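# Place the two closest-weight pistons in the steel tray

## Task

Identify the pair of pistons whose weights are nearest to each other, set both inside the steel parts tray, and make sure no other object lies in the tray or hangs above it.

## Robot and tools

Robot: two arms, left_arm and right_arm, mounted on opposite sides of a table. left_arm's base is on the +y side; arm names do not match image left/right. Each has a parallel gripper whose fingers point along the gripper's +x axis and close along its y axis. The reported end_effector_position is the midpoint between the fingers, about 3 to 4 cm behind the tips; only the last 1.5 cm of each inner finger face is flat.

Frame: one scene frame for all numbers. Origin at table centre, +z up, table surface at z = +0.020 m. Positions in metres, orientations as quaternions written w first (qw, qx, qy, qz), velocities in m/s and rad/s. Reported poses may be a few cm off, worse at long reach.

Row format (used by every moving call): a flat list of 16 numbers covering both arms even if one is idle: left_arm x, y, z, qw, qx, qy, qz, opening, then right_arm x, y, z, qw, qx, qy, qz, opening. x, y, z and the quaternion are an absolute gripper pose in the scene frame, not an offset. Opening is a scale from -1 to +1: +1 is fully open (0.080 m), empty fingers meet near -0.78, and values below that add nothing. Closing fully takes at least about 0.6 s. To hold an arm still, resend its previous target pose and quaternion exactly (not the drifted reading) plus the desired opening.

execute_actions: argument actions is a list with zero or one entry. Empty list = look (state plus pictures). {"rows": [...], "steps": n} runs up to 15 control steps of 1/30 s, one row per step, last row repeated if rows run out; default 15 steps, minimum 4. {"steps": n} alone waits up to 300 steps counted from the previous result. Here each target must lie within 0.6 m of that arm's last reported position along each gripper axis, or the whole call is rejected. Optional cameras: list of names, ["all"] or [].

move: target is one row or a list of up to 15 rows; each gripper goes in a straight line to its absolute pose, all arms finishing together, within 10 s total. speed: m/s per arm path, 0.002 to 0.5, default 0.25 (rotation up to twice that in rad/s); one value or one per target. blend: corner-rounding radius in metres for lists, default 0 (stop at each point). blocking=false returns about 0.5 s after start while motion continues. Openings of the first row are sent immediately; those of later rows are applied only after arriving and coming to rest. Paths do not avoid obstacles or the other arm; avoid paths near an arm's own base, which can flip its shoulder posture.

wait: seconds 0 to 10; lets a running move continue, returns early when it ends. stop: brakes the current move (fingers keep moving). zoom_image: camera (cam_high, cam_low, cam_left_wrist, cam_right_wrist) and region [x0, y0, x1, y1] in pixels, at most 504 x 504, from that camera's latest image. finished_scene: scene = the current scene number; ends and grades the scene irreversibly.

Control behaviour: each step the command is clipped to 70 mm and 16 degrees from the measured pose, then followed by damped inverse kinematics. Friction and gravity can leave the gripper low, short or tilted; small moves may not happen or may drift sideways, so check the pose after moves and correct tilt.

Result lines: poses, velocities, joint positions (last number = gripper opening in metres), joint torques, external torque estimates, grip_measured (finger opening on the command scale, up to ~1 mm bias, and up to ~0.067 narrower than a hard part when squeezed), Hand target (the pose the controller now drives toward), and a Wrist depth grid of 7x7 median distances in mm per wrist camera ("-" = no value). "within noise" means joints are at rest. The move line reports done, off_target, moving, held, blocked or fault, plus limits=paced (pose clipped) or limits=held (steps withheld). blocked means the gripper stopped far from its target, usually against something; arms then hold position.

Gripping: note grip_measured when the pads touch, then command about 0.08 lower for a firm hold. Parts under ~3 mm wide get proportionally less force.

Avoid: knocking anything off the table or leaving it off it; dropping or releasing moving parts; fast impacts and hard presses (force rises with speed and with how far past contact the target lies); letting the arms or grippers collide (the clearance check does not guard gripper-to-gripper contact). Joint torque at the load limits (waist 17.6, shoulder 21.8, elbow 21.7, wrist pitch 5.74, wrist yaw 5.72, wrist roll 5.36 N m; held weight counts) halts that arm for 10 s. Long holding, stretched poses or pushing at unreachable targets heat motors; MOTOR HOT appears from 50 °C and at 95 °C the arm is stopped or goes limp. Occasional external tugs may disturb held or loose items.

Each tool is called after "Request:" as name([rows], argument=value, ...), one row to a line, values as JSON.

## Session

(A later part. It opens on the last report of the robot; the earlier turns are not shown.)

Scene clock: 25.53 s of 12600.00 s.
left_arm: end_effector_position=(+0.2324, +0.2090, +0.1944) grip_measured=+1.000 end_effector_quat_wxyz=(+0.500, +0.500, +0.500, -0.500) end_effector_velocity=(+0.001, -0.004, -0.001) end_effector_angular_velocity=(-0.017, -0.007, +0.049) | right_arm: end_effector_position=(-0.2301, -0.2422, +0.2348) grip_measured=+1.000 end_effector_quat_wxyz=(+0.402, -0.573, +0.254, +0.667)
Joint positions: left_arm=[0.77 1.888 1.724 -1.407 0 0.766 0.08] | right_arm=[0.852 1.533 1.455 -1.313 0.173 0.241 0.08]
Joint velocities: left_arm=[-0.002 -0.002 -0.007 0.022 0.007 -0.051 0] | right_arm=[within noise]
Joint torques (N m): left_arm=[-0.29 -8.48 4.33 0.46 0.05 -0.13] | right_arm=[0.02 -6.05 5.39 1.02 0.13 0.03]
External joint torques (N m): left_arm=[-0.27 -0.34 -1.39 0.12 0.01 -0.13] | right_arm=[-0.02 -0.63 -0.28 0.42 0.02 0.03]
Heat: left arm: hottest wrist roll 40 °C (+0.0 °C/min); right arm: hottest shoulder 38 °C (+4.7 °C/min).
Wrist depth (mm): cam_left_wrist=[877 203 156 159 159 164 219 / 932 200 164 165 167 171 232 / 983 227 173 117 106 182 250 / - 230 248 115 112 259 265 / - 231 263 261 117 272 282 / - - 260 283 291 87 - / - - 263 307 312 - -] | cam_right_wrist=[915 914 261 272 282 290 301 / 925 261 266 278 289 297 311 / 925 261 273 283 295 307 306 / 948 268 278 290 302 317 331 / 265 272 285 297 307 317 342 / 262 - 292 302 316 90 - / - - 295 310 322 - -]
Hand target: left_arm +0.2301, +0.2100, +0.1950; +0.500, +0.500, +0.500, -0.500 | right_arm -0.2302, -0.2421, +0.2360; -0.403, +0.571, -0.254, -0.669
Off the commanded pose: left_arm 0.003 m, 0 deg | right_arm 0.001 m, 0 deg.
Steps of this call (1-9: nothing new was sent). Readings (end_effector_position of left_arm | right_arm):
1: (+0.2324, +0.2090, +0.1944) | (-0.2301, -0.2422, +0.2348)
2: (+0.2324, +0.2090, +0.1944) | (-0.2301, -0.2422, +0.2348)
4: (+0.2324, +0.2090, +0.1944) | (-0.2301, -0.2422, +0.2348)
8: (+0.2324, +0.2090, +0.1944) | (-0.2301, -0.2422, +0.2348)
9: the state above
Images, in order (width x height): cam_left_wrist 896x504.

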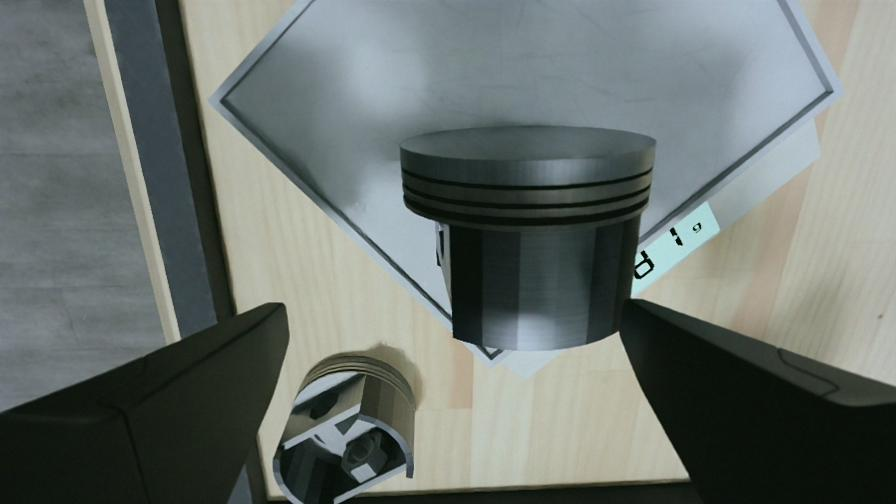

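Request:
move([
  [0.205, 0.211, 0.190, 0.5, 0.5, 0.5, -0.5, 1, -0.2302, -0.2421, 0.2360, 0.403, -0.571, 0.254, 0.669, 1],
  [0.203, 0.211, 0.141, 0.5, 0.5, 0.5, -0.5, 1, -0.2302, -0.2421, 0.2360, 0.403, -0.571, 0.254, 0.669, 1],
], cameras=["cam_left_wrist"], blend=[0.01,0], speed=0.15)

Scene clock: 26.73 s of 12600.00 s.
left_arm: end_effector_position=(+0.2054, +0.2099, +0.1441) grip_measured=+1.000 end_effector_quat_wxyz=(+0.504, +0.500, +0.496, -0.501) | right_arm: end_effector_position=(-0.2301, -0.2422, +0.2348) grip_measured=+1.000 end_effector_quat_wxyz=(+0.402, -0.573, +0.254, +0.667)
Joint positions: left_arm=[0.715 1.812 1.426 -1.175 0.001 0.71 0.08] | right_arm=[0.852 1.533 1.455 -1.313 0.173 0.241 0.08]
Joint velocities: within noise
Joint torques (N m): left_arm=[-0.42 -6.62 4.3 0.49 0.01 -0.13] | right_arm=[0 -6.05 5.37 1 0.1 0.05]
External joint torques (N m): left_arm=[-0.43 1.05 -1.5 0.12 -0.02 -0.13] | right_arm=[0 -0.58 -0.33 0.4 -0.02 0.04]
Heat: left arm: hottest wrist roll 40 °C (+0.0 °C/min); right arm: hottest shoulder 38 °C (+4.5 °C/min).
Wrist depth (mm): cam_left_wrist=[- 111 110 - 114 115 118 / - 116 118 117 119 122 122 / 171 122 - - - 128 168 / 187 129 - - - 172 207 / 189 200 - - - 216 220 / - - - - - - - / - - 202 - - - -] | cam_right_wrist=[898 916 261 272 282 290 303 / 922 261 267 278 288 296 311 / 950 264 274 284 296 307 305 / 935 268 277 290 302 316 330 / 266 271 285 295 306 317 340 / 263 - 291 304 315 90 - / - - 296 310 324 - -]
Hand target: left_arm +0.2030, +0.2110, +0.1411; +0.500, +0.500, +0.500, -0.500 | right_arm -0.2302, -0.2421, +0.2360; -0.403, +0.571, -0.254, -0.669
Off the commanded pose: left_arm 0.004 m, 1 deg | right_arm 0.001 m, 0 deg.
Kept back: nothing.
move: done
Images, in order (width x height): cam_left_wrist 896x504.

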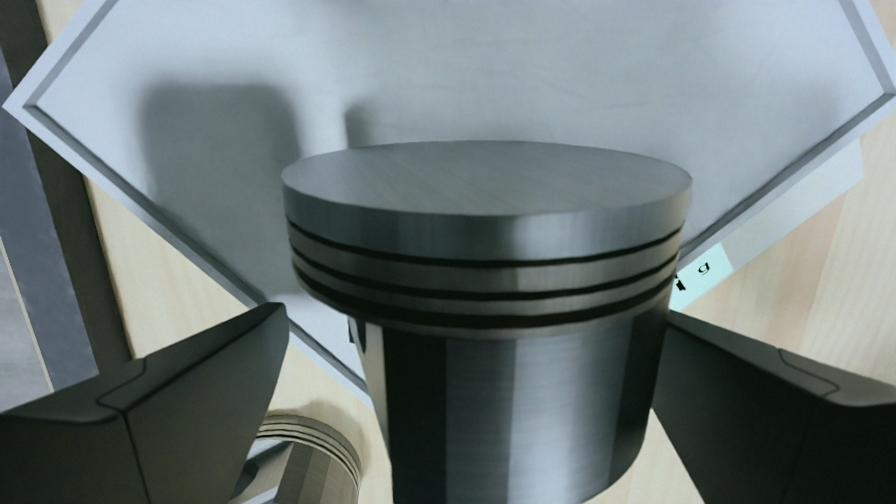

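Request:
move([
  [0.203, 0.211, 0.1411, 0.5, 0.5, 0.5, -0.5, 0.55, -0.2302, -0.2421, 0.2360, 0.403, -0.571, 0.254, 0.669, 1],
  [0.203, 0.211, 0.1411, 0.5, 0.5, 0.5, -0.5, 0.22, -0.2302, -0.2421, 0.2360, 0.403, -0.571, 0.254, 0.669, 1],
], cameras=["cam_left_wrist","cam_low"], speed=0.15)

Scene clock: 28.87 s of 12600.00 s.
left_arm: end_effector_position=(+0.2059, +0.2101, +0.1440) grip_measured=+0.316 end_effector_quat_wxyz=(+0.504, +0.500, +0.496, -0.499) | right_arm: end_effector_position=(-0.2301, -0.2422, +0.2348) grip_measured=+1.000 end_effector_quat_wxyz=(+0.402, -0.573, +0.254, +0.667)
Joint positions: left_arm=[0.715 1.812 1.426 -1.173 -0.002 0.709 0.049] | right_arm=[0.852 1.533 1.455 -1.313 0.173 0.241 0.08]
Joint velocities: within noise
Joint torques (N m): left_arm=[-0.4 -6.64 4.34 0.41 0.12 -0.11] | right_arm=[-0.08 -6.19 5.46 1.01 0.11 0.02]
External joint torques (N m): left_arm=[-0.41 0.94 -1.4 0.04 0.09 -0.1] | right_arm=[-0.08 -0.8 -0.24 0.39 0 0.01]
Heat: left arm: hottest wrist roll 40 °C (+0.0 °C/min); right arm: hottest shoulder 38 °C (+4.2 °C/min).
Wrist depth (mm): cam_left_wrist=[- 112 111 - 115 115 118 / - 117 118 118 120 123 122 / 119 122 - - - 128 167 / 189 194 - - - 171 207 / 188 205 - - - 218 221 / 191 - - - - - 231 / - - - - - - -] | cam_right_wrist=[911 929 262 270 282 291 304 / 921 261 267 276 289 297 311 / 933 262 272 283 294 308 306 / 951 268 277 289 302 314 330 / 265 271 283 295 307 317 338 / 263 - 291 304 315 90 - / - - 297 310 323 - -]
Hand target: left_arm +0.2031, +0.2110, +0.1412; +0.500, +0.500, +0.500, -0.500 | right_arm -0.2302, -0.2421, +0.2360; -0.403, +0.571, -0.254, -0.669
Off the commanded pose: left_arm 0.004 m, 1 deg | right_arm 0.001 m, 0 deg.
Kept back: nothing.
move: done
Images, in order (width x height): cam_low 896x504, cam_left_wrist 896x504.

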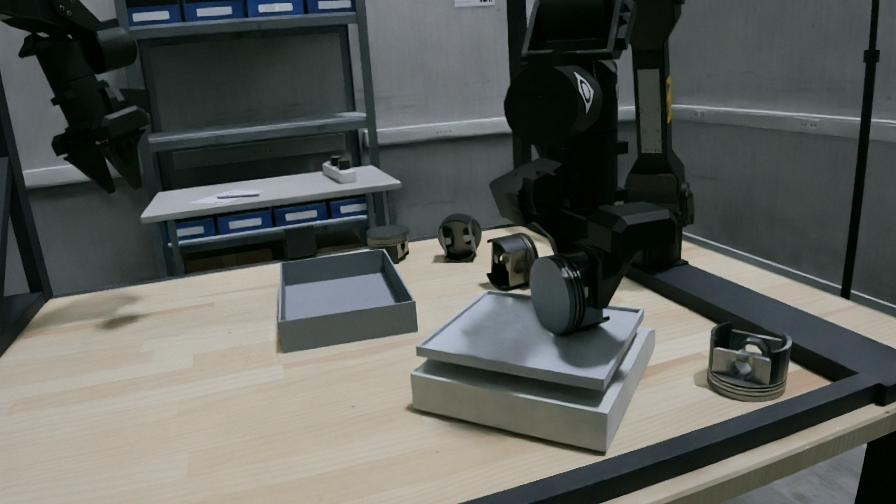

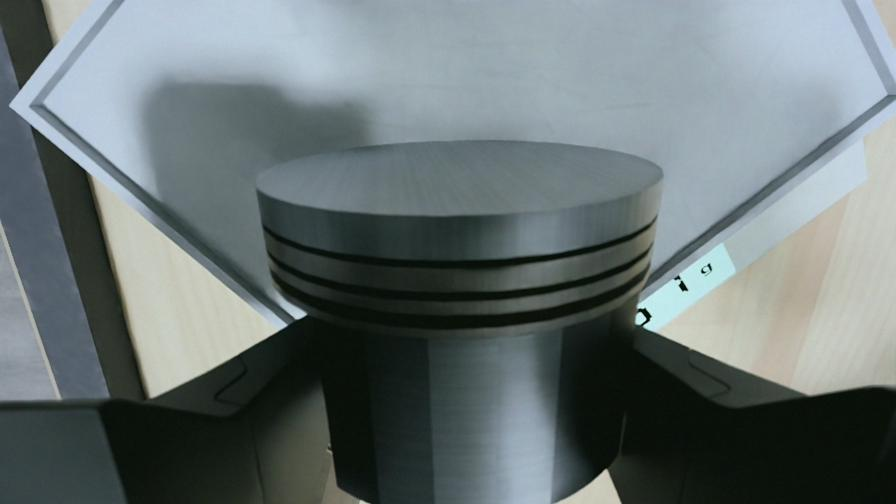

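Request:
move([
  [0.203, 0.211, 0.20, 0.5, 0.5, 0.5, -0.5, 0.22, -0.2302, -0.2421, 0.2360, 0.403, -0.571, 0.254, 0.669, 1],
  [-0.045, 0.045, 0.20, 0.5, 0.5, 0.5, -0.5, 0.22, -0.2302, -0.2421, 0.2360, 0.403, -0.571, 0.254, 0.669, 1],
], cameras=["cam_left_wrist","cam_low","cam_high"], speed=0.25, blend=[0.03,0])

Scene clock: 31.10 s of 12600.00 s.
left_arm: end_effector_position=(-0.0461, +0.0477, +0.2000) grip_measured=+0.316 end_effector_quat_wxyz=(+0.499, +0.500, +0.497, -0.503) | right_arm: end_effector_position=(-0.2301, -0.2422, +0.2348) grip_measured=+1.000 end_effector_quat_wxyz=(+0.402, -0.573, +0.254, +0.667)
Joint positions: left_arm=[-0.075 2.182 2.179 -1.563 0.001 -0.073 0.049] | right_arm=[0.852 1.533 1.455 -1.313 0.173 0.241 0.08]
Joint velocities: within noise
Joint torques (N m): left_arm=[0.23 -8.2 6.99 0.3 -0.05 -0.13] | right_arm=[0.02 -6.01 5.37 0.97 0.12 0.03]
External joint torques (N m): left_arm=[0.26 1.86 1.4 -0.05 -0.05 -0.13] | right_arm=[-0.02 -0.55 -0.34 0.37 0.02 0.02]
Heat: left arm: hottest wrist roll 40 °C (+0.0 °C/min); right arm: hottest shoulder 38 °C (+3.9 °C/min).
Wrist depth (mm): cam_left_wrist=[209 212 211 214 217 219 217 / 221 222 223 225 227 232 227 / 232 233 - - - 245 244 / 243 248 - - - 259 262 / 223 259 - - - 262 254 / 209 - - - - - 295 / - - - - - - -] | cam_right_wrist=[899 926 262 271 281 290 304 / 929 261 267 277 289 295 312 / 924 263 272 285 295 308 304 / 946 268 277 289 301 315 331 / 265 271 285 295 308 316 340 / 262 - 292 301 315 90 - / - - 297 311 323 - -]
Hand target: left_arm -0.0449, +0.0452, +0.1998; +0.502, +0.498, +0.498, -0.502 | right_arm -0.2302, -0.2421, +0.2360; -0.403, +0.571, -0.254, -0.669
Off the commanded pose: left_arm 0.003 m, 1 deg | right_arm 0.001 m, 0 deg.
joint sent to its limit (left arm) — joint 4 (wrist pitch), lower limit.
Kept back: nothing.
move: done; blend cut to 0.0294 m at target 1
Images, in order (width x height): cam_high 896x504, cam_low 896x504, cam_left_wrist 896x504.

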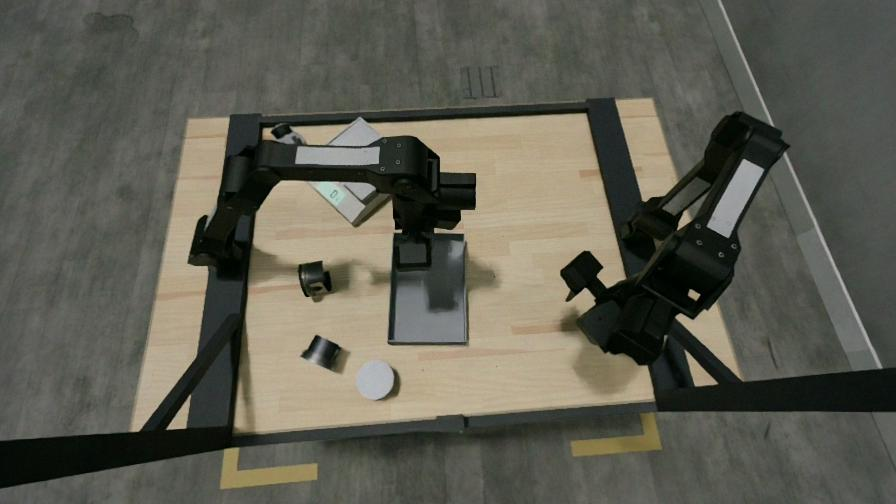

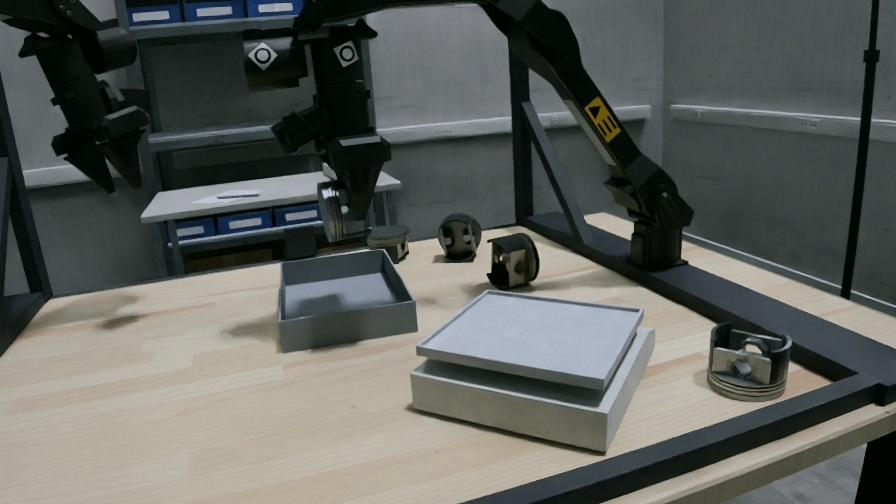

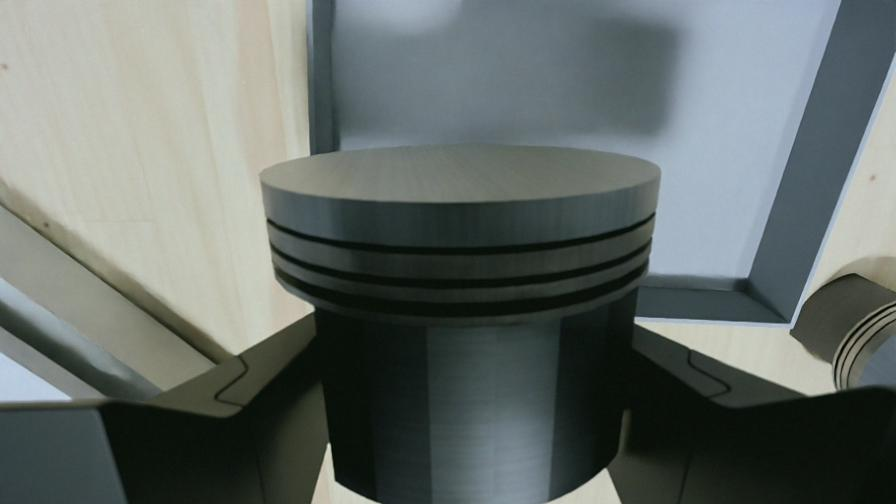

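Request:
move([
  [-0.06, 0.055, 0.15, 0.5, 0.5, 0.5, -0.5, 0.22, -0.2302, -0.2421, 0.2360, 0.403, -0.571, 0.254, 0.669, 1],
  [-0.06, 0.058, 0.088, 0.5, 0.5, 0.5, -0.5, 0.22, -0.2302, -0.2421, 0.2360, 0.403, -0.571, 0.254, 0.669, 1],
], cameras=["cam_left_wrist","cam_low","cam_high"], speed=0.12)

Scene clock: 32.90 s of 12600.00 s.
left_arm: end_effector_position=(-0.0592, +0.0565, +0.0904) grip_measured=+0.316 end_effector_quat_wxyz=(+0.501, +0.498, +0.499, -0.502) | right_arm: end_effector_position=(-0.2301, -0.2422, +0.2348) grip_measured=+1.000 end_effector_quat_wxyz=(+0.402, -0.573, +0.254, +0.667)
Joint positions: left_arm=[-0.108 2.143 1.68 -1.101 0.001 -0.112 0.049] | right_arm=[0.852 1.533 1.455 -1.313 0.173 0.241 0.08]
Joint velocities: within noise
Joint torques (N m): left_arm=[-0.31 -8.81 4.64 0.49 -0.05 -0.13] | right_arm=[0.05 -6.13 5.34 1.02 0.15 0]
External joint torques (N m): left_arm=[-0.35 1.17 -1.09 0.1 -0.04 -0.13] | right_arm=[0.04 -0.69 -0.36 0.42 0.04 -0.01]
Heat: left arm: hottest wrist roll 40 °C (+0.0 °C/min); right arm: hottest shoulder 38 °C (+3.6 °C/min).
Wrist depth (mm): cam_left_wrist=[- 105 113 113 116 117 119 / - 117 121 119 122 124 125 / - 109 - - - 131 133 / - 110 - - - 138 140 / 142 105 - - - 147 150 / - - - - - - 157 / - - - - - - -] | cam_right_wrist=[914 927 262 270 282 291 298 / 930 260 267 276 289 294 311 / 945 262 274 283 295 307 306 / 946 268 278 290 301 315 332 / 264 271 284 296 306 319 339 / 261 - 291 302 314 90 - / - - 296 310 323 - -]
Hand target: left_arm -0.0600, +0.0580, +0.0881; +0.500, +0.500, +0.500, -0.500 | right_arm -0.2302, -0.2421, +0.2360; -0.403, +0.571, -0.254, -0.669
Off the commanded pose: left_arm 0.003 m, 0 deg | right_arm 0.001 m, 0 deg.
Kept back: nothing.
move: done
Images, in order (width x height): cam_high 896x504, cam_low 896x504, cam_left_wrist 896x504.

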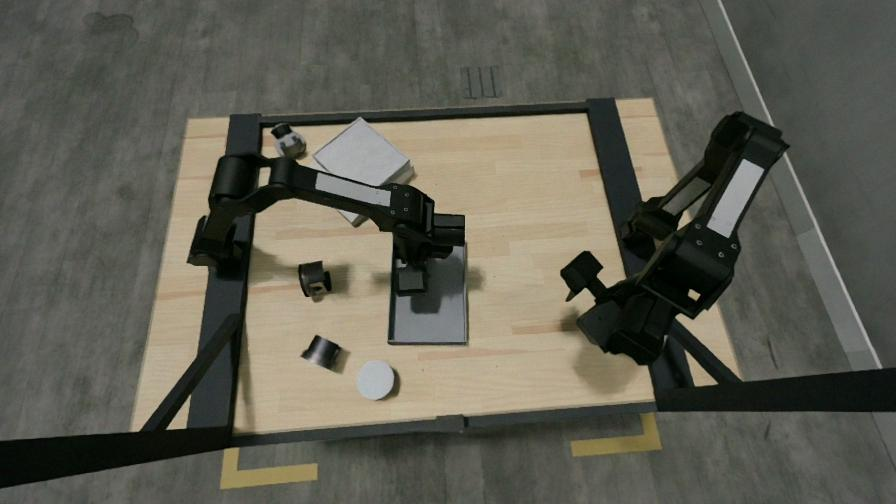

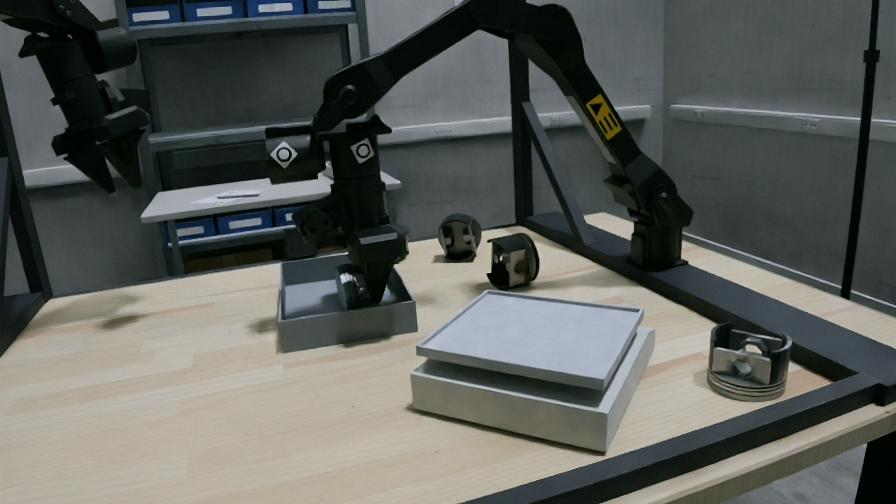

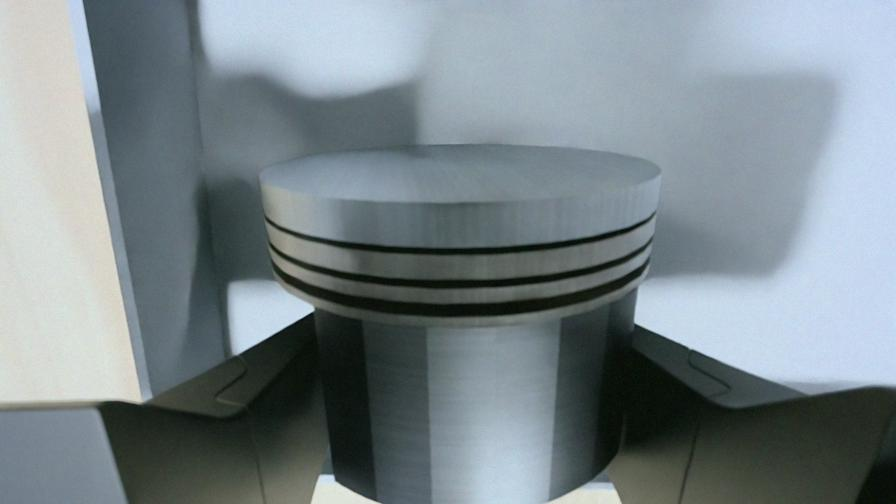

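Request:
move([
  [-0.07, 0.057, 0.078, 0.5, 0.5, 0.5, -0.5, 0.22, -0.2302, -0.2421, 0.2360, 0.403, -0.571, 0.254, 0.669, 1],
  [-0.07, 0.057, 0.078, 0.5, 0.5, 0.5, -0.5, 0.55, -0.2302, -0.2421, 0.2360, 0.403, -0.571, 0.254, 0.669, 1],
], cameras=["cam_left_wrist","cam_low"], speed=0.06)

Scene clock: 34.33 s of 12600.00 s.
left_arm: end_effector_position=(-0.0688, +0.0535, +0.0858) grip_measured=+0.546 end_effector_quat_wxyz=(+0.505, +0.494, +0.495, -0.506) | right_arm: end_effector_position=(-0.2301, -0.2422, +0.2348) grip_measured=+1.000 end_effector_quat_wxyz=(+0.402, -0.573, +0.254, +0.667)
Joint positions: left_arm=[-0.132 2.15 1.671 -1.07 -0.002 -0.137 0.06] | right_arm=[0.852 1.533 1.455 -1.313 0.173 0.241 0.08]
Joint velocities: within noise
Joint torques (N m): left_arm=[-0.34 -7.49 4.3 0.48 0.05 -0.11] | right_arm=[-0.12 -6.14 5.35 1.04 0.12 0.02]
External joint torques (N m): left_arm=[-0.36 2.45 -1.38 0.09 0.07 -0.11] | right_arm=[-0.12 -0.69 -0.41 0.41 0 0.02]
Heat: left arm: hottest wrist roll 40 °C (+0.0 °C/min); right arm: hottest shoulder 38 °C (+3.5 °C/min).
Wrist depth (mm): cam_left_wrist=[- 108 111 112 112 115 116 / - 115 116 116 119 120 121 / - 118 - - - 127 128 / - 125 - - - 134 136 / - 132 - - - 142 145 / - - - - - - 152 / - - - - - - -] | cam_right_wrist=[906 928 262 272 281 292 286 / 917 262 267 277 289 297 310 / 941 263 272 283 295 307 306 / 942 267 279 288 302 316 331 / 267 272 284 296 308 318 340 / 262 - 293 303 315 90 - / - - 298 310 322 - -]
Hand target: left_arm -0.0699, +0.0570, +0.0781; +0.500, +0.500, +0.500, -0.500 | right_arm -0.2302, -0.2421, +0.2360; -0.403, +0.571, -0.254, -0.669
Off the commanded pose: left_arm 0.009 m, 1 deg | right_arm 0.001 m, 0 deg.
Kept back: nothing.
move: off_target (left_arm); target 2's new opening was sent with left_arm's hand 0.011 m and 1 deg from that target
Images, in order (width x height): cam_low 896x504, cam_left_wrist 896x504.

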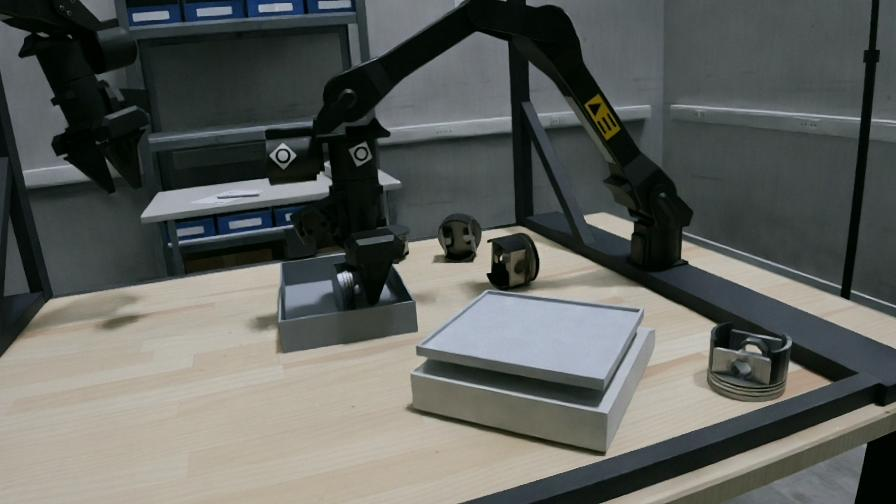

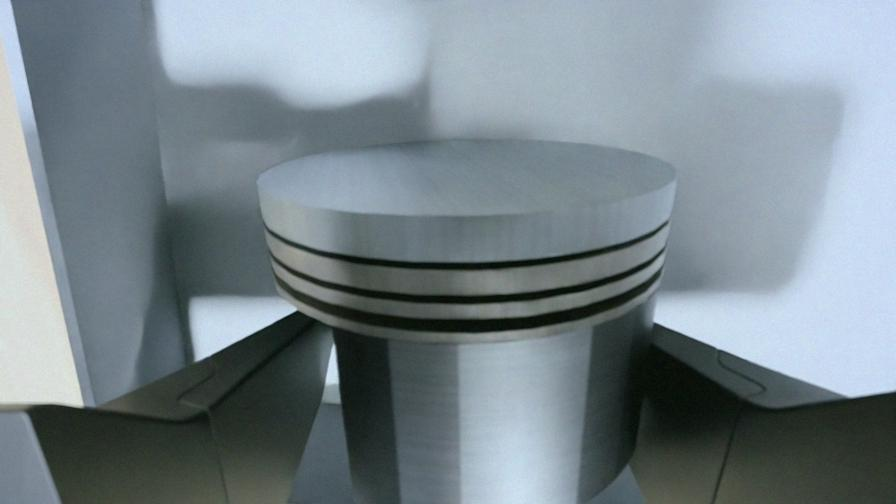

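Request:
move([
  [-0.07, 0.055, 0.086, 0.5, 0.5, 0.5, -0.5, 0.8, -0.2302, -0.2421, 0.2360, 0.403, -0.571, 0.254, 0.669, 1],
  [-0.07, 0.055, 0.22, 0.5, 0.5, 0.5, -0.5, 0.8, -0.2302, -0.2421, 0.2360, 0.403, -0.571, 0.254, 0.669, 1],
], cameras=["cam_left_wrist","cam_low"], speed=0.15)

Scene clock: 36.50 s of 12600.00 s.
left_arm: end_effector_position=(-0.0685, +0.0556, +0.2152) grip_measured=+0.797 end_effector_quat_wxyz=(+0.509, +0.489, +0.491, -0.511) | right_arm: end_effector_position=(-0.2301, -0.2422, +0.2348) grip_measured=+1.000 end_effector_quat_wxyz=(+0.402, -0.573, +0.254, +0.667)
Joint positions: left_arm=[-0.132 2.133 2.164 -1.562 -0.002 -0.137 0.071] | right_arm=[0.852 1.533 1.455 -1.313 0.173 0.241 0.08]
Joint velocities: within noise
Joint torques (N m): left_arm=[-0.28 -9.58 6.36 0.32 0.06 -0.09] | right_arm=[-0.14 -6.15 5.21 1.02 0.14 0.03]
External joint torques (N m): left_arm=[-0.22 0.23 0.71 -0.1 0.06 -0.09] | right_arm=[-0.16 -0.79 -0.46 0.4 0.03 0.02]
Heat: left arm: hottest shoulder 40 °C (+9.9 °C/min); right arm: hottest shoulder 39 °C (+4.9 °C/min).
Wrist depth (mm): cam_left_wrist=[225 227 227 231 233 236 239 / 236 239 237 237 246 247 254 / 249 251 245 186 257 257 268 / 259 263 261 262 272 271 282 / 238 274 281 287 255 280 248 / - - 299 304 307 - - / - - 322 318 330 - -] | cam_right_wrist=[894 926 262 271 282 291 296 / 916 261 266 277 288 296 309 / 937 262 274 283 295 307 307 / 942 268 278 288 302 315 330 / 264 271 285 296 307 317 341 / 263 - 291 302 316 90 - / - - 296 310 323 - -]
Hand target: left_arm -0.0699, +0.0553, +0.2196; +0.511, +0.485, +0.489, -0.514 | right_arm -0.2302, -0.2421, +0.2360; -0.403, +0.571, -0.254, -0.669
Off the commanded pose: left_arm 0.005 m, 2 deg | right_arm 0.001 m, 0 deg.
joint sent to its limit (left arm) — joint 4 (wrist pitch), lower limit.
Kept back: nothing.
move: done
Images, in order (width x height): cam_low 896x504, cam_left_wrist 896x504.

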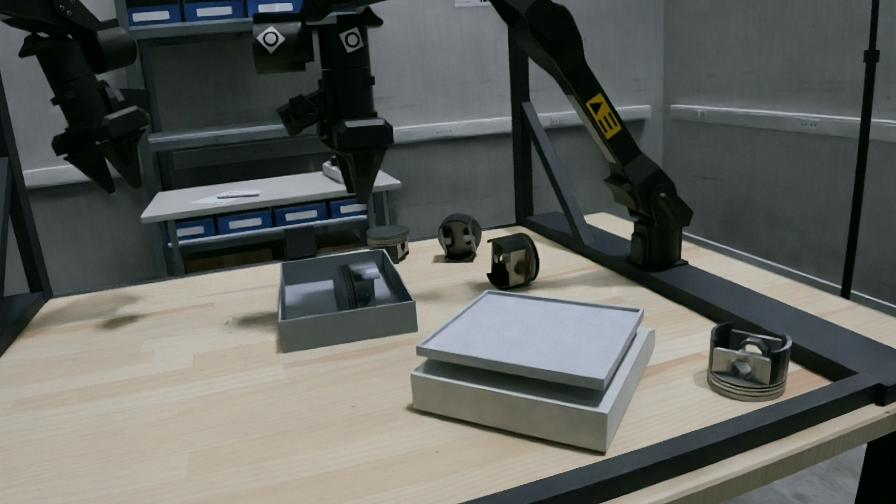

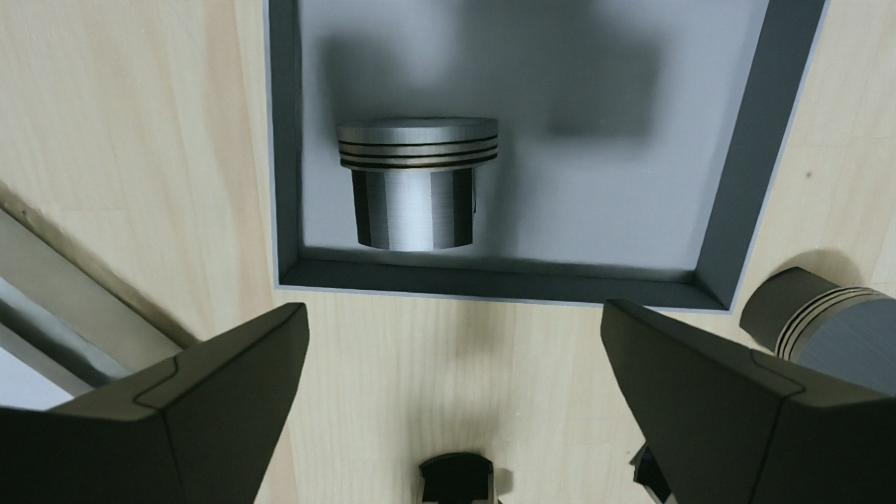

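Request:
move([
  [-0.27, 0.165, 0.22, 0.5, 0.5, 0.5, -0.5, 1, -0.2302, -0.2421, 0.2360, 0.403, -0.571, 0.254, 0.669, 1],
], cameras=["cam_left_wrist","cam_high"], speed=0.25)

Scene clock: 38.13 s of 12600.00 s.
left_arm: end_effector_position=(-0.2694, +0.1675, +0.2222) grip_measured=+1.000 end_effector_quat_wxyz=(+0.499, +0.493, +0.497, -0.511) | right_arm: end_effector_position=(-0.2301, -0.2422, +0.2348) grip_measured=+1.000 end_effector_quat_wxyz=(+0.402, -0.573, +0.254, +0.667)
Joint positions: left_arm=[-0.708 2.055 2.072 -1.563 0 -0.706 0.08] | right_arm=[0.852 1.533 1.455 -1.313 0.173 0.241 0.08]
Joint velocities: within noise
Joint torques (N m): left_arm=[0.25 -6.88 6.4 0.3 -0.03 -0.13] | right_arm=[-0.17 -6.15 5.25 1.03 0.14 0.05]
External joint torques (N m): left_arm=[0.38 2.39 0.79 -0.07 -0.01 -0.13] | right_arm=[-0.16 -0.75 -0.39 0.45 0.02 0.04]
Heat: left arm: hottest shoulder 40 °C (+9.4 °C/min); right arm: hottest shoulder 39 °C (+4.7 °C/min).
Wrist depth (mm): cam_left_wrist=[226 232 235 237 241 959 970 / 242 246 248 208 250 - - / 255 258 261 218 267 - - / 269 273 276 279 284 - - / 279 283 221 293 298 - - / - - 313 316 322 87 - / - - 333 338 341 - -] | cam_right_wrist=[911 930 260 271 282 290 300 / 916 261 267 277 288 297 308 / 944 263 271 283 295 308 306 / 947 267 278 288 302 315 332 / 266 270 284 296 307 317 338 / 262 - 292 303 315 90 - / - - 296 309 323 - -]
Hand target: left_arm -0.2699, +0.1652, +0.2198; +0.500, +0.493, +0.499, -0.507 | right_arm -0.2302, -0.2421, +0.2360; -0.403, +0.571, -0.254, -0.669
Off the commanded pose: left_arm 0.003 m, 2 deg | right_arm 0.001 m, 0 deg.
joint sent to its limit (left arm) — joint 4 (wrist pitch), lower limit.
Kept back: nothing.
move: done
Images, in order (width x height): cam_high 896x504, cam_left_wrist 896x504.

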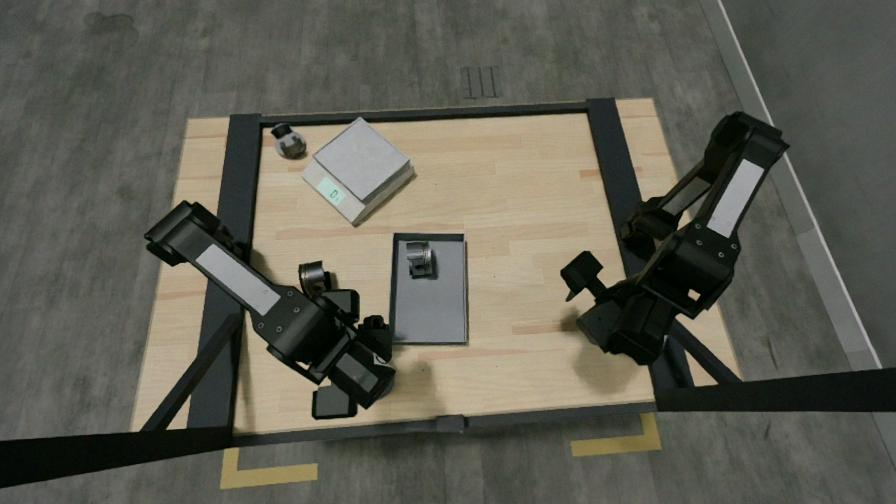

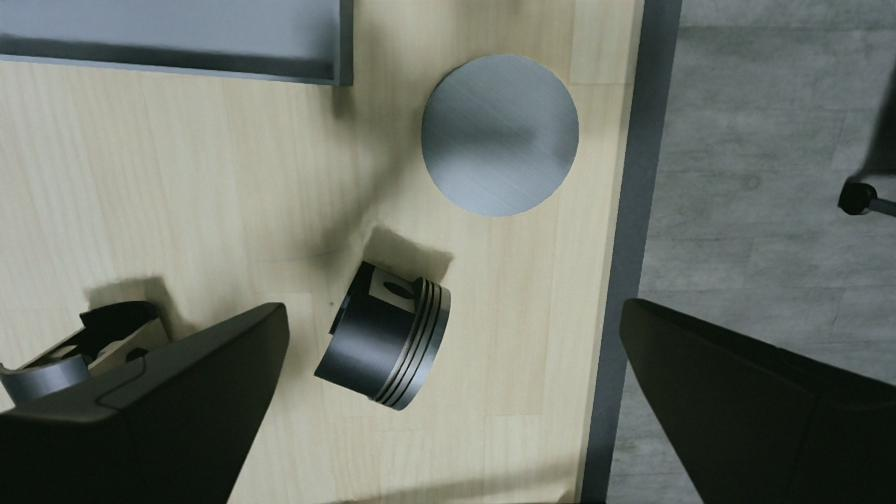

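Request:
move([
  [-0.291, 0.149, 0.145, 0.5, 0.5, 0.5, -0.5, 1, -0.2302, -0.2421, 0.2360, 0.403, -0.571, 0.254, 0.669, 1],
], cameras=["cam_left_wrist"], speed=0.2)

Scene clock: 39.20 s of 12600.00 s.
left_arm: end_effector_position=(-0.2905, +0.1475, +0.1503) grip_measured=+1.000 end_effector_quat_wxyz=(+0.500, +0.495, +0.499, -0.505) | right_arm: end_effector_position=(-0.2301, -0.2422, +0.2348) grip_measured=+1.000 end_effector_quat_wxyz=(+0.402, -0.573, +0.254, +0.667)
Joint positions: left_arm=[-0.715 2.158 1.941 -1.341 0 -0.72 0.08] | right_arm=[0.852 1.533 1.455 -1.313 0.173 0.241 0.08]
Joint velocities: within noise
Joint torques (N m): left_arm=[-0.36 -8.12 4.88 0.48 -0.03 -0.13] | right_arm=[0.02 -6.29 5.43 1 0.11 0.06]
External joint torques (N m): left_arm=[-0.3 1.97 -0.92 0.1 0 -0.13] | right_arm=[0.04 -0.9 -0.23 0.39 -0.01 0.05]
Heat: left arm: hottest shoulder 40 °C (+9.2 °C/min); right arm: hottest shoulder 39 °C (+4.6 °C/min).
Wrist depth (mm): cam_left_wrist=[165 165 170 172 174 179 906 / 170 173 179 178 183 190 954 / 186 188 188 141 146 979 - / 195 198 200 151 201 - - / 208 206 212 215 217 - - / - - 201 229 234 87 - / - - 162 246 250 - -] | cam_right_wrist=[903 940 261 272 282 291 299 / 934 262 267 279 288 294 309 / 938 263 272 283 296 308 304 / 947 267 278 289 301 315 331 / 265 272 284 297 307 318 339 / 263 - 292 304 314 90 - / - - 297 310 323 - -]
Hand target: left_arm -0.2910, +0.1491, +0.1451; +0.500, +0.500, +0.500, -0.500 | right_arm -0.2302, -0.2421, +0.2360; -0.403, +0.571, -0.254, -0.669
Off the commanded pose: left_arm 0.006 m, 1 deg | right_arm 0.001 m, 0 deg.
Kept back: nothing.
move: done
Images, in order (width x height): cam_left_wrist 896x504.

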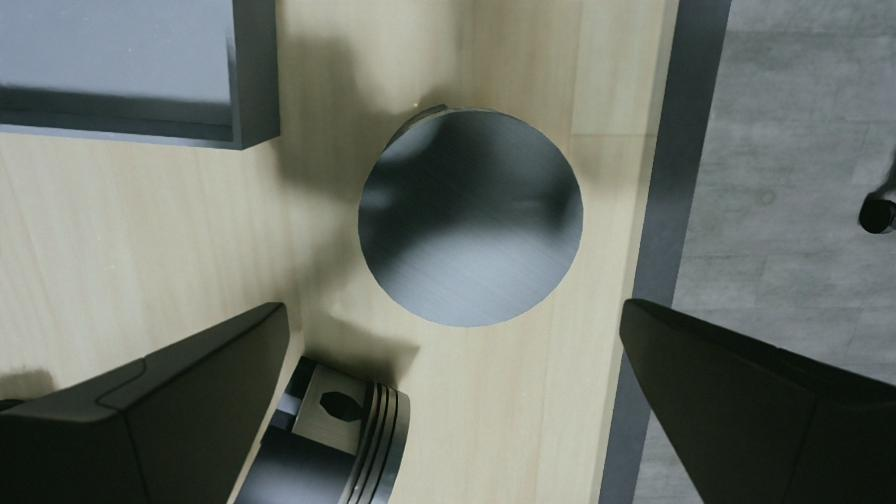

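Request:
move([
  [-0.296, 0.1425, 0.120, 0.5, 0.5, 0.5, -0.5, 1, -0.2302, -0.2421, 0.2360, 0.403, -0.571, 0.254, 0.669, 1],
  [-0.296, 0.1425, 0.091, 0.5, 0.5, 0.5, -0.5, 1, -0.2302, -0.2421, 0.2360, 0.403, -0.571, 0.254, 0.669, 1],
], cameras=["cam_left_wrist"], speed=0.08)

Scene clock: 40.67 s of 12600.00 s.
left_arm: end_effector_position=(-0.2971, +0.1400, +0.0984) grip_measured=+1.000 end_effector_quat_wxyz=(+0.500, +0.493, +0.499, -0.507) | right_arm: end_effector_position=(-0.2301, -0.2422, +0.2348) grip_measured=+1.000 end_effector_quat_wxyz=(+0.402, -0.573, +0.254, +0.667)
Joint positions: left_arm=[-0.715 2.211 1.82 -1.16 0 -0.72 0.08] | right_arm=[0.852 1.533 1.455 -1.313 0.173 0.241 0.08]
Joint velocities: within noise
Joint torques (N m): left_arm=[-0.24 -8.13 4.42 0.48 -0.03 -0.09] | right_arm=[-0.05 -6.14 5.18 1.02 0.11 0.02]
External joint torques (N m): left_arm=[-0.29 2.29 -1.35 0.09 0.01 -0.09] | right_arm=[-0.06 -0.71 -0.47 0.44 0 0.02]
Heat: left arm: hottest shoulder 41 °C (+10.3 °C/min); right arm: hottest shoulder 39 °C (+4.4 °C/min).
Wrist depth (mm): cam_left_wrist=[- 119 123 124 125 127 857 / - 126 129 131 132 133 896 / - 133 135 - 137 141 957 / 141 143 - - 95 149 - / 149 148 100 99 101 156 - / - - 107 106 108 87 - / - - 171 178 180 - -] | cam_right_wrist=[906 929 262 271 282 291 301 / 932 263 267 277 288 296 309 / 941 262 271 282 295 308 306 / 946 269 278 290 302 314 332 / 266 271 284 295 307 319 339 / 263 - 292 303 315 90 - / - - 297 310 324 - -]
Hand target: left_arm -0.2960, +0.1426, +0.0912; +0.500, +0.500, +0.500, -0.500 | right_arm -0.2302, -0.2421, +0.2360; -0.403, +0.571, -0.254, -0.669
Off the commanded pose: left_arm 0.008 m, 1 deg | right_arm 0.001 m, 0 deg.
Kept back: nothing.
move: done
Images, in order (width x height): cam_left_wrist 896x504.

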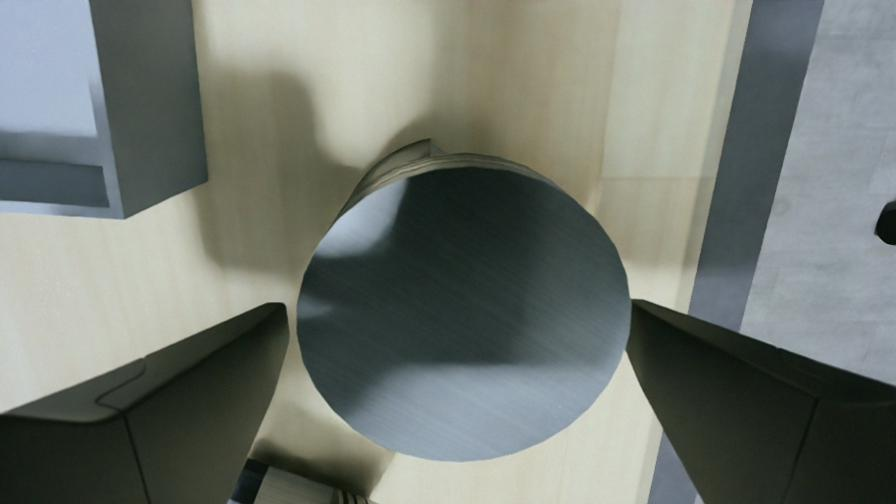

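Request:
move([
  [-0.296, 0.141, 0.103, 0.5, 0.5, 0.5, -0.5, 1, -0.2302, -0.2421, 0.2360, 0.403, -0.571, 0.254, 0.669, 1],
  [-0.299, 0.138, 0.103, 0.5, 0.5, 0.5, -0.5, 1, -0.2302, -0.2421, 0.2360, 0.403, -0.571, 0.254, 0.669, 1],
], cameras=["cam_left_wrist"], speed=0.08)

Scene clock: 41.73 s of 12600.00 s.
left_arm: end_effector_position=(-0.2980, +0.1390, +0.1069) grip_measured=+1.000 end_effector_quat_wxyz=(+0.500, +0.497, +0.500, -0.503) | right_arm: end_effector_position=(-0.2301, -0.2422, +0.2348) grip_measured=+1.000 end_effector_quat_wxyz=(+0.402, -0.573, +0.254, +0.667)
Joint positions: left_arm=[-0.715 2.223 1.874 -1.214 0 -0.72 0.08] | right_arm=[0.852 1.533 1.455 -1.313 0.173 0.241 0.08]
Joint velocities: within noise
Joint torques (N m): left_arm=[-0.08 -7.87 6.62 0.27 -0.03 -0.03] | right_arm=[-0.01 -6.08 5.25 1.02 0.14 0.06]
External joint torques (N m): left_arm=[0.01 2.61 0.84 -0.1 0 -0.03] | right_arm=[0.03 -0.63 -0.41 0.44 0.02 0.06]
Heat: left arm: hottest shoulder 41 °C (+10.1 °C/min); right arm: hottest shoulder 39 °C (+4.3 °C/min).
Wrist depth (mm): cam_left_wrist=[- 114 130 132 134 135 876 / - 125 137 139 140 143 903 / - 143 144 99 147 150 974 / 151 153 103 103 156 162 - / 160 159 108 109 109 167 - / - - 172 117 119 87 - / - - 181 189 192 - -] | cam_right_wrist=[890 922 262 272 282 290 300 / 924 262 267 277 288 295 309 / 942 263 273 284 295 309 306 / 955 268 278 289 303 315 331 / 265 271 285 296 308 318 340 / 262 - 291 303 314 90 - / - - 297 309 324 - -]
Hand target: left_arm -0.2990, +0.1381, +0.1029; +0.500, +0.500, +0.500, -0.500 | right_arm -0.2302, -0.2421, +0.2360; -0.403, +0.571, -0.254, -0.669
Off the commanded pose: left_arm 0.004 m, 0 deg | right_arm 0.001 m, 0 deg.
Kept back: nothing.
move: done
Images, in order (width x height): cam_left_wrist 896x504.

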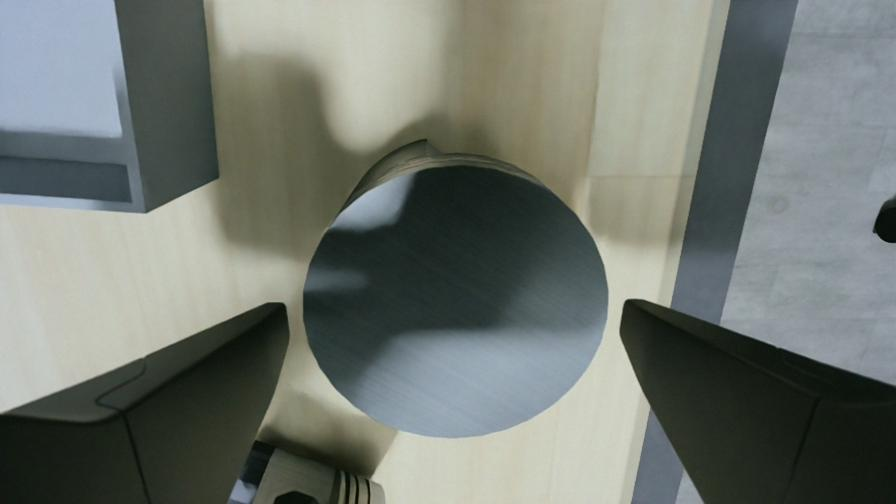

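Request:
move([
  [-0.298, 0.136, 0.087, 0.5, 0.5, 0.5, -0.5, 1, -0.2302, -0.2421, 0.2360, 0.403, -0.571, 0.254, 0.669, 1],
], cameras=["cam_left_wrist"], speed=0.06)

Scene clock: 42.73 s of 12600.00 s.
left_arm: end_effector_position=(-0.3011, +0.1350, +0.0951) grip_measured=+1.000 end_effector_quat_wxyz=(+0.500, +0.492, +0.499, -0.508) | right_arm: end_effector_position=(-0.2301, -0.2422, +0.2348) grip_measured=+1.000 end_effector_quat_wxyz=(+0.402, -0.573, +0.254, +0.667)
Joint positions: left_arm=[-0.715 2.238 1.853 -1.163 0 -0.72 0.08] | right_arm=[0.852 1.533 1.455 -1.313 0.173 0.241 0.08]
Joint velocities: within noise
Joint torques (N m): left_arm=[0.3 -8.08 4.38 0.47 -0.03 0.13] | right_arm=[0.1 -5.85 5.21 1 0.09 0.08]
External joint torques (N m): left_arm=[0.38 2.52 -1.4 0.09 0 0.13] | right_arm=[0.12 -0.38 -0.48 0.4 -0.02 0.07]
Heat: left arm: hottest shoulder 41 °C (+9.8 °C/min); right arm: hottest shoulder 39 °C (+4.2 °C/min).
Wrist depth (mm): cam_left_wrist=[- 117 120 121 122 123 861 / - 123 126 127 129 130 898 / - 130 131 132 135 138 946 / 139 139 - - 142 146 - / 146 144 96 - 98 153 - / - - 102 101 102 87 - / - - 169 110 175 - -] | cam_right_wrist=[906 929 261 272 281 290 302 / 926 261 267 277 289 295 310 / 939 262 273 284 296 307 305 / 947 268 279 289 302 315 331 / 266 272 284 297 306 317 340 / 262 - 291 302 316 90 - / - - 296 309 324 - -]
Hand target: left_arm -0.2979, +0.1361, +0.0871; +0.500, +0.500, +0.500, -0.500 | right_arm -0.2302, -0.2421, +0.2360; -0.403, +0.571, -0.254, -0.669
Off the commanded pose: left_arm 0.009 m, 1 deg | right_arm 0.001 m, 0 deg.
Kept back: nothing.
move: off_target (left_arm)
Images, in order (width x height): cam_left_wrist 896x504.

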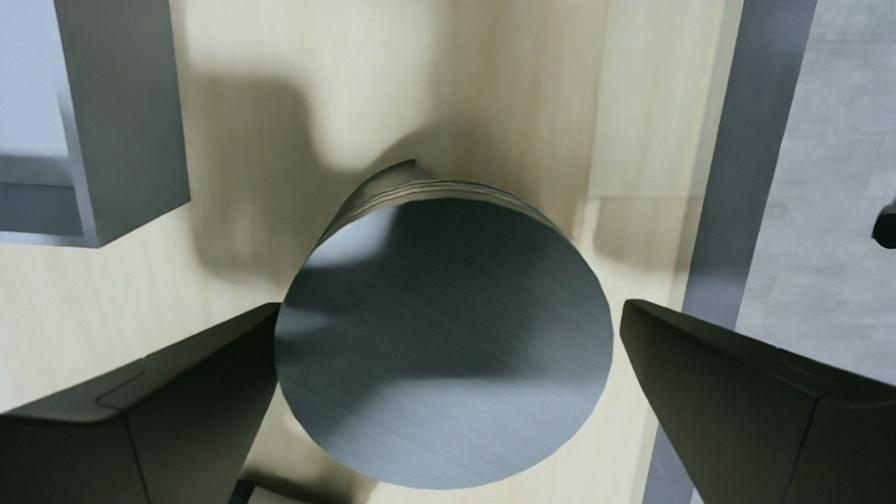

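Request:
move([
  [-0.296, 0.138, 0.103, 0.5, 0.5, 0.5, -0.5, 1, -0.2302, -0.2421, 0.2360, 0.403, -0.571, 0.254, 0.669, 1],
  [-0.2945, 0.1385, 0.086, 0.5, 0.5, 0.5, -0.5, 1, -0.2302, -0.2421, 0.2360, 0.403, -0.571, 0.254, 0.669, 1],
], cameras=["cam_left_wrist"], speed=0.06)

Scene clock: 43.87 s of 12600.00 s.
left_arm: end_effector_position=(-0.2973, +0.1379, +0.0874) grip_measured=+1.000 end_effector_quat_wxyz=(+0.500, +0.498, +0.500, -0.502) | right_arm: end_effector_position=(-0.2301, -0.2422, +0.2348) grip_measured=+1.000 end_effector_quat_wxyz=(+0.402, -0.573, +0.254, +0.667)
Joint positions: left_arm=[-0.712 2.238 1.822 -1.148 0 -0.718 0.08] | right_arm=[0.852 1.533 1.455 -1.313 0.173 0.241 0.08]
Joint velocities: within noise
Joint torques (N m): left_arm=[0.3 -9.95 4.24 0.46 -0.03 0.15] | right_arm=[0.01 -6.11 5.45 1.04 0.11 0.03]
External joint torques (N m): left_arm=[0.3 0.6 -1.46 0.11 0.01 0.15] | right_arm=[0 -0.67 -0.24 0.43 0 0.02]
Heat: left arm: hottest shoulder 41 °C (+9.6 °C/min); right arm: hottest shoulder 39 °C (+4.1 °C/min).
Wrist depth (mm): cam_left_wrist=[- 110 112 114 114 115 119 / - 117 118 119 120 122 886 / - 124 125 120 128 128 921 / 132 131 129 83 83 137 - / 139 137 - - 87 142 - / - - - 94 94 87 - / - - 161 99 168 - -] | cam_right_wrist=[894 928 262 272 281 291 300 / 915 261 266 277 288 296 311 / 930 262 274 284 295 308 304 / 936 268 277 291 301 314 331 / 267 272 284 296 308 317 339 / 263 - 292 304 315 90 - / - - 297 310 324 - -]
Hand target: left_arm -0.2945, +0.1385, +0.0860; +0.500, +0.500, +0.500, -0.500 | right_arm -0.2302, -0.2421, +0.2360; -0.403, +0.571, -0.254, -0.669
Off the commanded pose: left_arm 0.003 m, 0 deg | right_arm 0.001 m, 0 deg.
Kept back: nothing.
move: done
Images, in order (width x height): cam_left_wrist 896x504.

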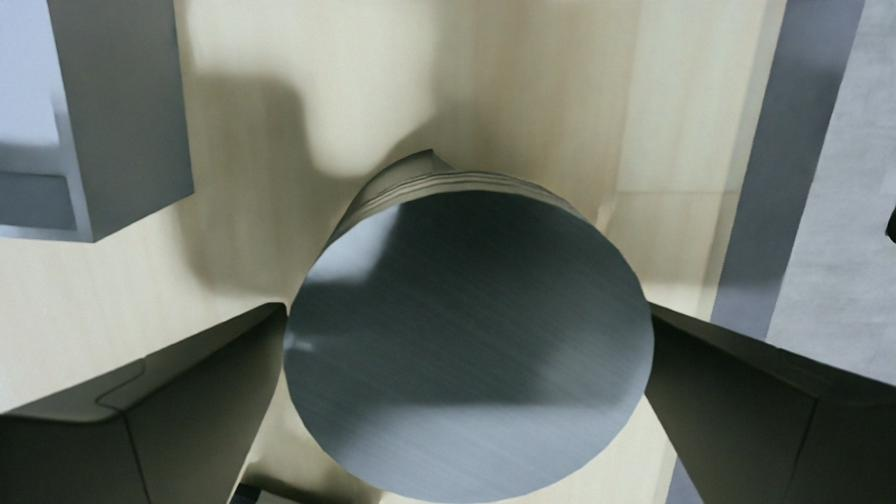

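Request:
move([
  [-0.297, 0.134, 0.087, 0.5, 0.5, 0.5, -0.5, 1, -0.2302, -0.2421, 0.2360, 0.403, -0.571, 0.254, 0.669, 1],
], cameras=["cam_left_wrist"], speed=0.06)

Scene clock: 44.80 s of 12600.00 s.
left_arm: end_effector_position=(-0.2975, +0.1359, +0.0912) grip_measured=+1.000 end_effector_quat_wxyz=(+0.500, +0.497, +0.500, -0.503) | right_arm: end_effector_position=(-0.2301, -0.2422, +0.2348) grip_measured=+1.000 end_effector_quat_wxyz=(+0.402, -0.573, +0.254, +0.667)
Joint positions: left_arm=[-0.71 2.24 1.84 -1.162 0 -0.715 0.08] | right_arm=[0.852 1.533 1.455 -1.313 0.173 0.241 0.08]
Joint velocities: within noise
Joint torques (N m): left_arm=[0.3 -7.97 6.42 0.28 -0.02 0.15] | right_arm=[0 -6.16 5.44 1.05 0.11 0.06]
External joint torques (N m): left_arm=[0.3 2.58 0.71 -0.06 0.01 0.15] | right_arm=[0 -0.76 -0.19 0.47 0 0.06]
Heat: left arm: hottest shoulder 42 °C (+10.7 °C/min); right arm: hottest shoulder 39 °C (+4.0 °C/min).
Wrist depth (mm): cam_left_wrist=[- 113 116 118 119 120 832 / - 121 123 124 125 126 885 / - 127 129 128 132 134 960 / 136 135 135 - 139 142 994 / 143 141 - - 92 148 - / - - - 98 98 87 - / - - 164 105 173 - -] | cam_right_wrist=[909 921 263 272 281 291 301 / 915 261 266 277 287 295 310 / 936 262 274 283 294 307 306 / 933 268 278 287 302 316 331 / 265 272 285 297 308 318 339 / 262 - 292 302 315 90 - / - - 297 309 323 - -]
Hand target: left_arm -0.2969, +0.1340, +0.0870; +0.500, +0.500, +0.500, -0.500 | right_arm -0.2302, -0.2421, +0.2360; -0.403, +0.571, -0.254, -0.669
Off the commanded pose: left_arm 0.005 m, 1 deg | right_arm 0.001 m, 0 deg.
Kept back: nothing.
move: done
Images, in order (width x height): cam_left_wrist 896x504.

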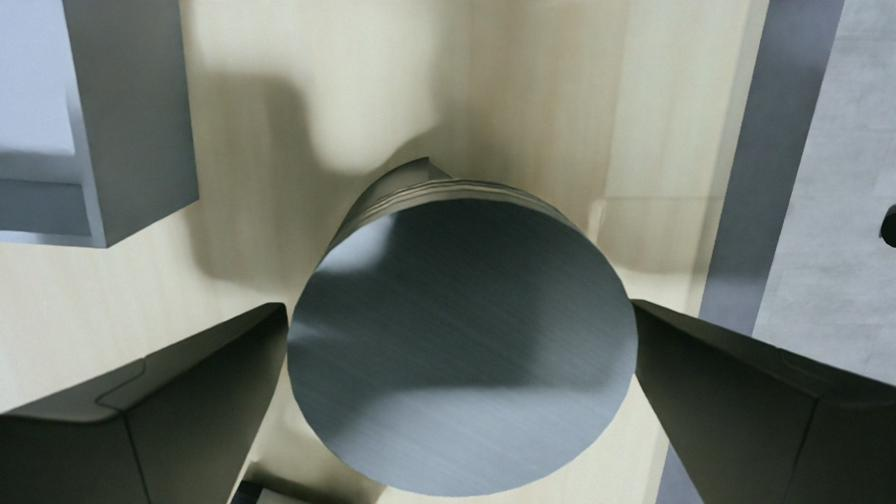

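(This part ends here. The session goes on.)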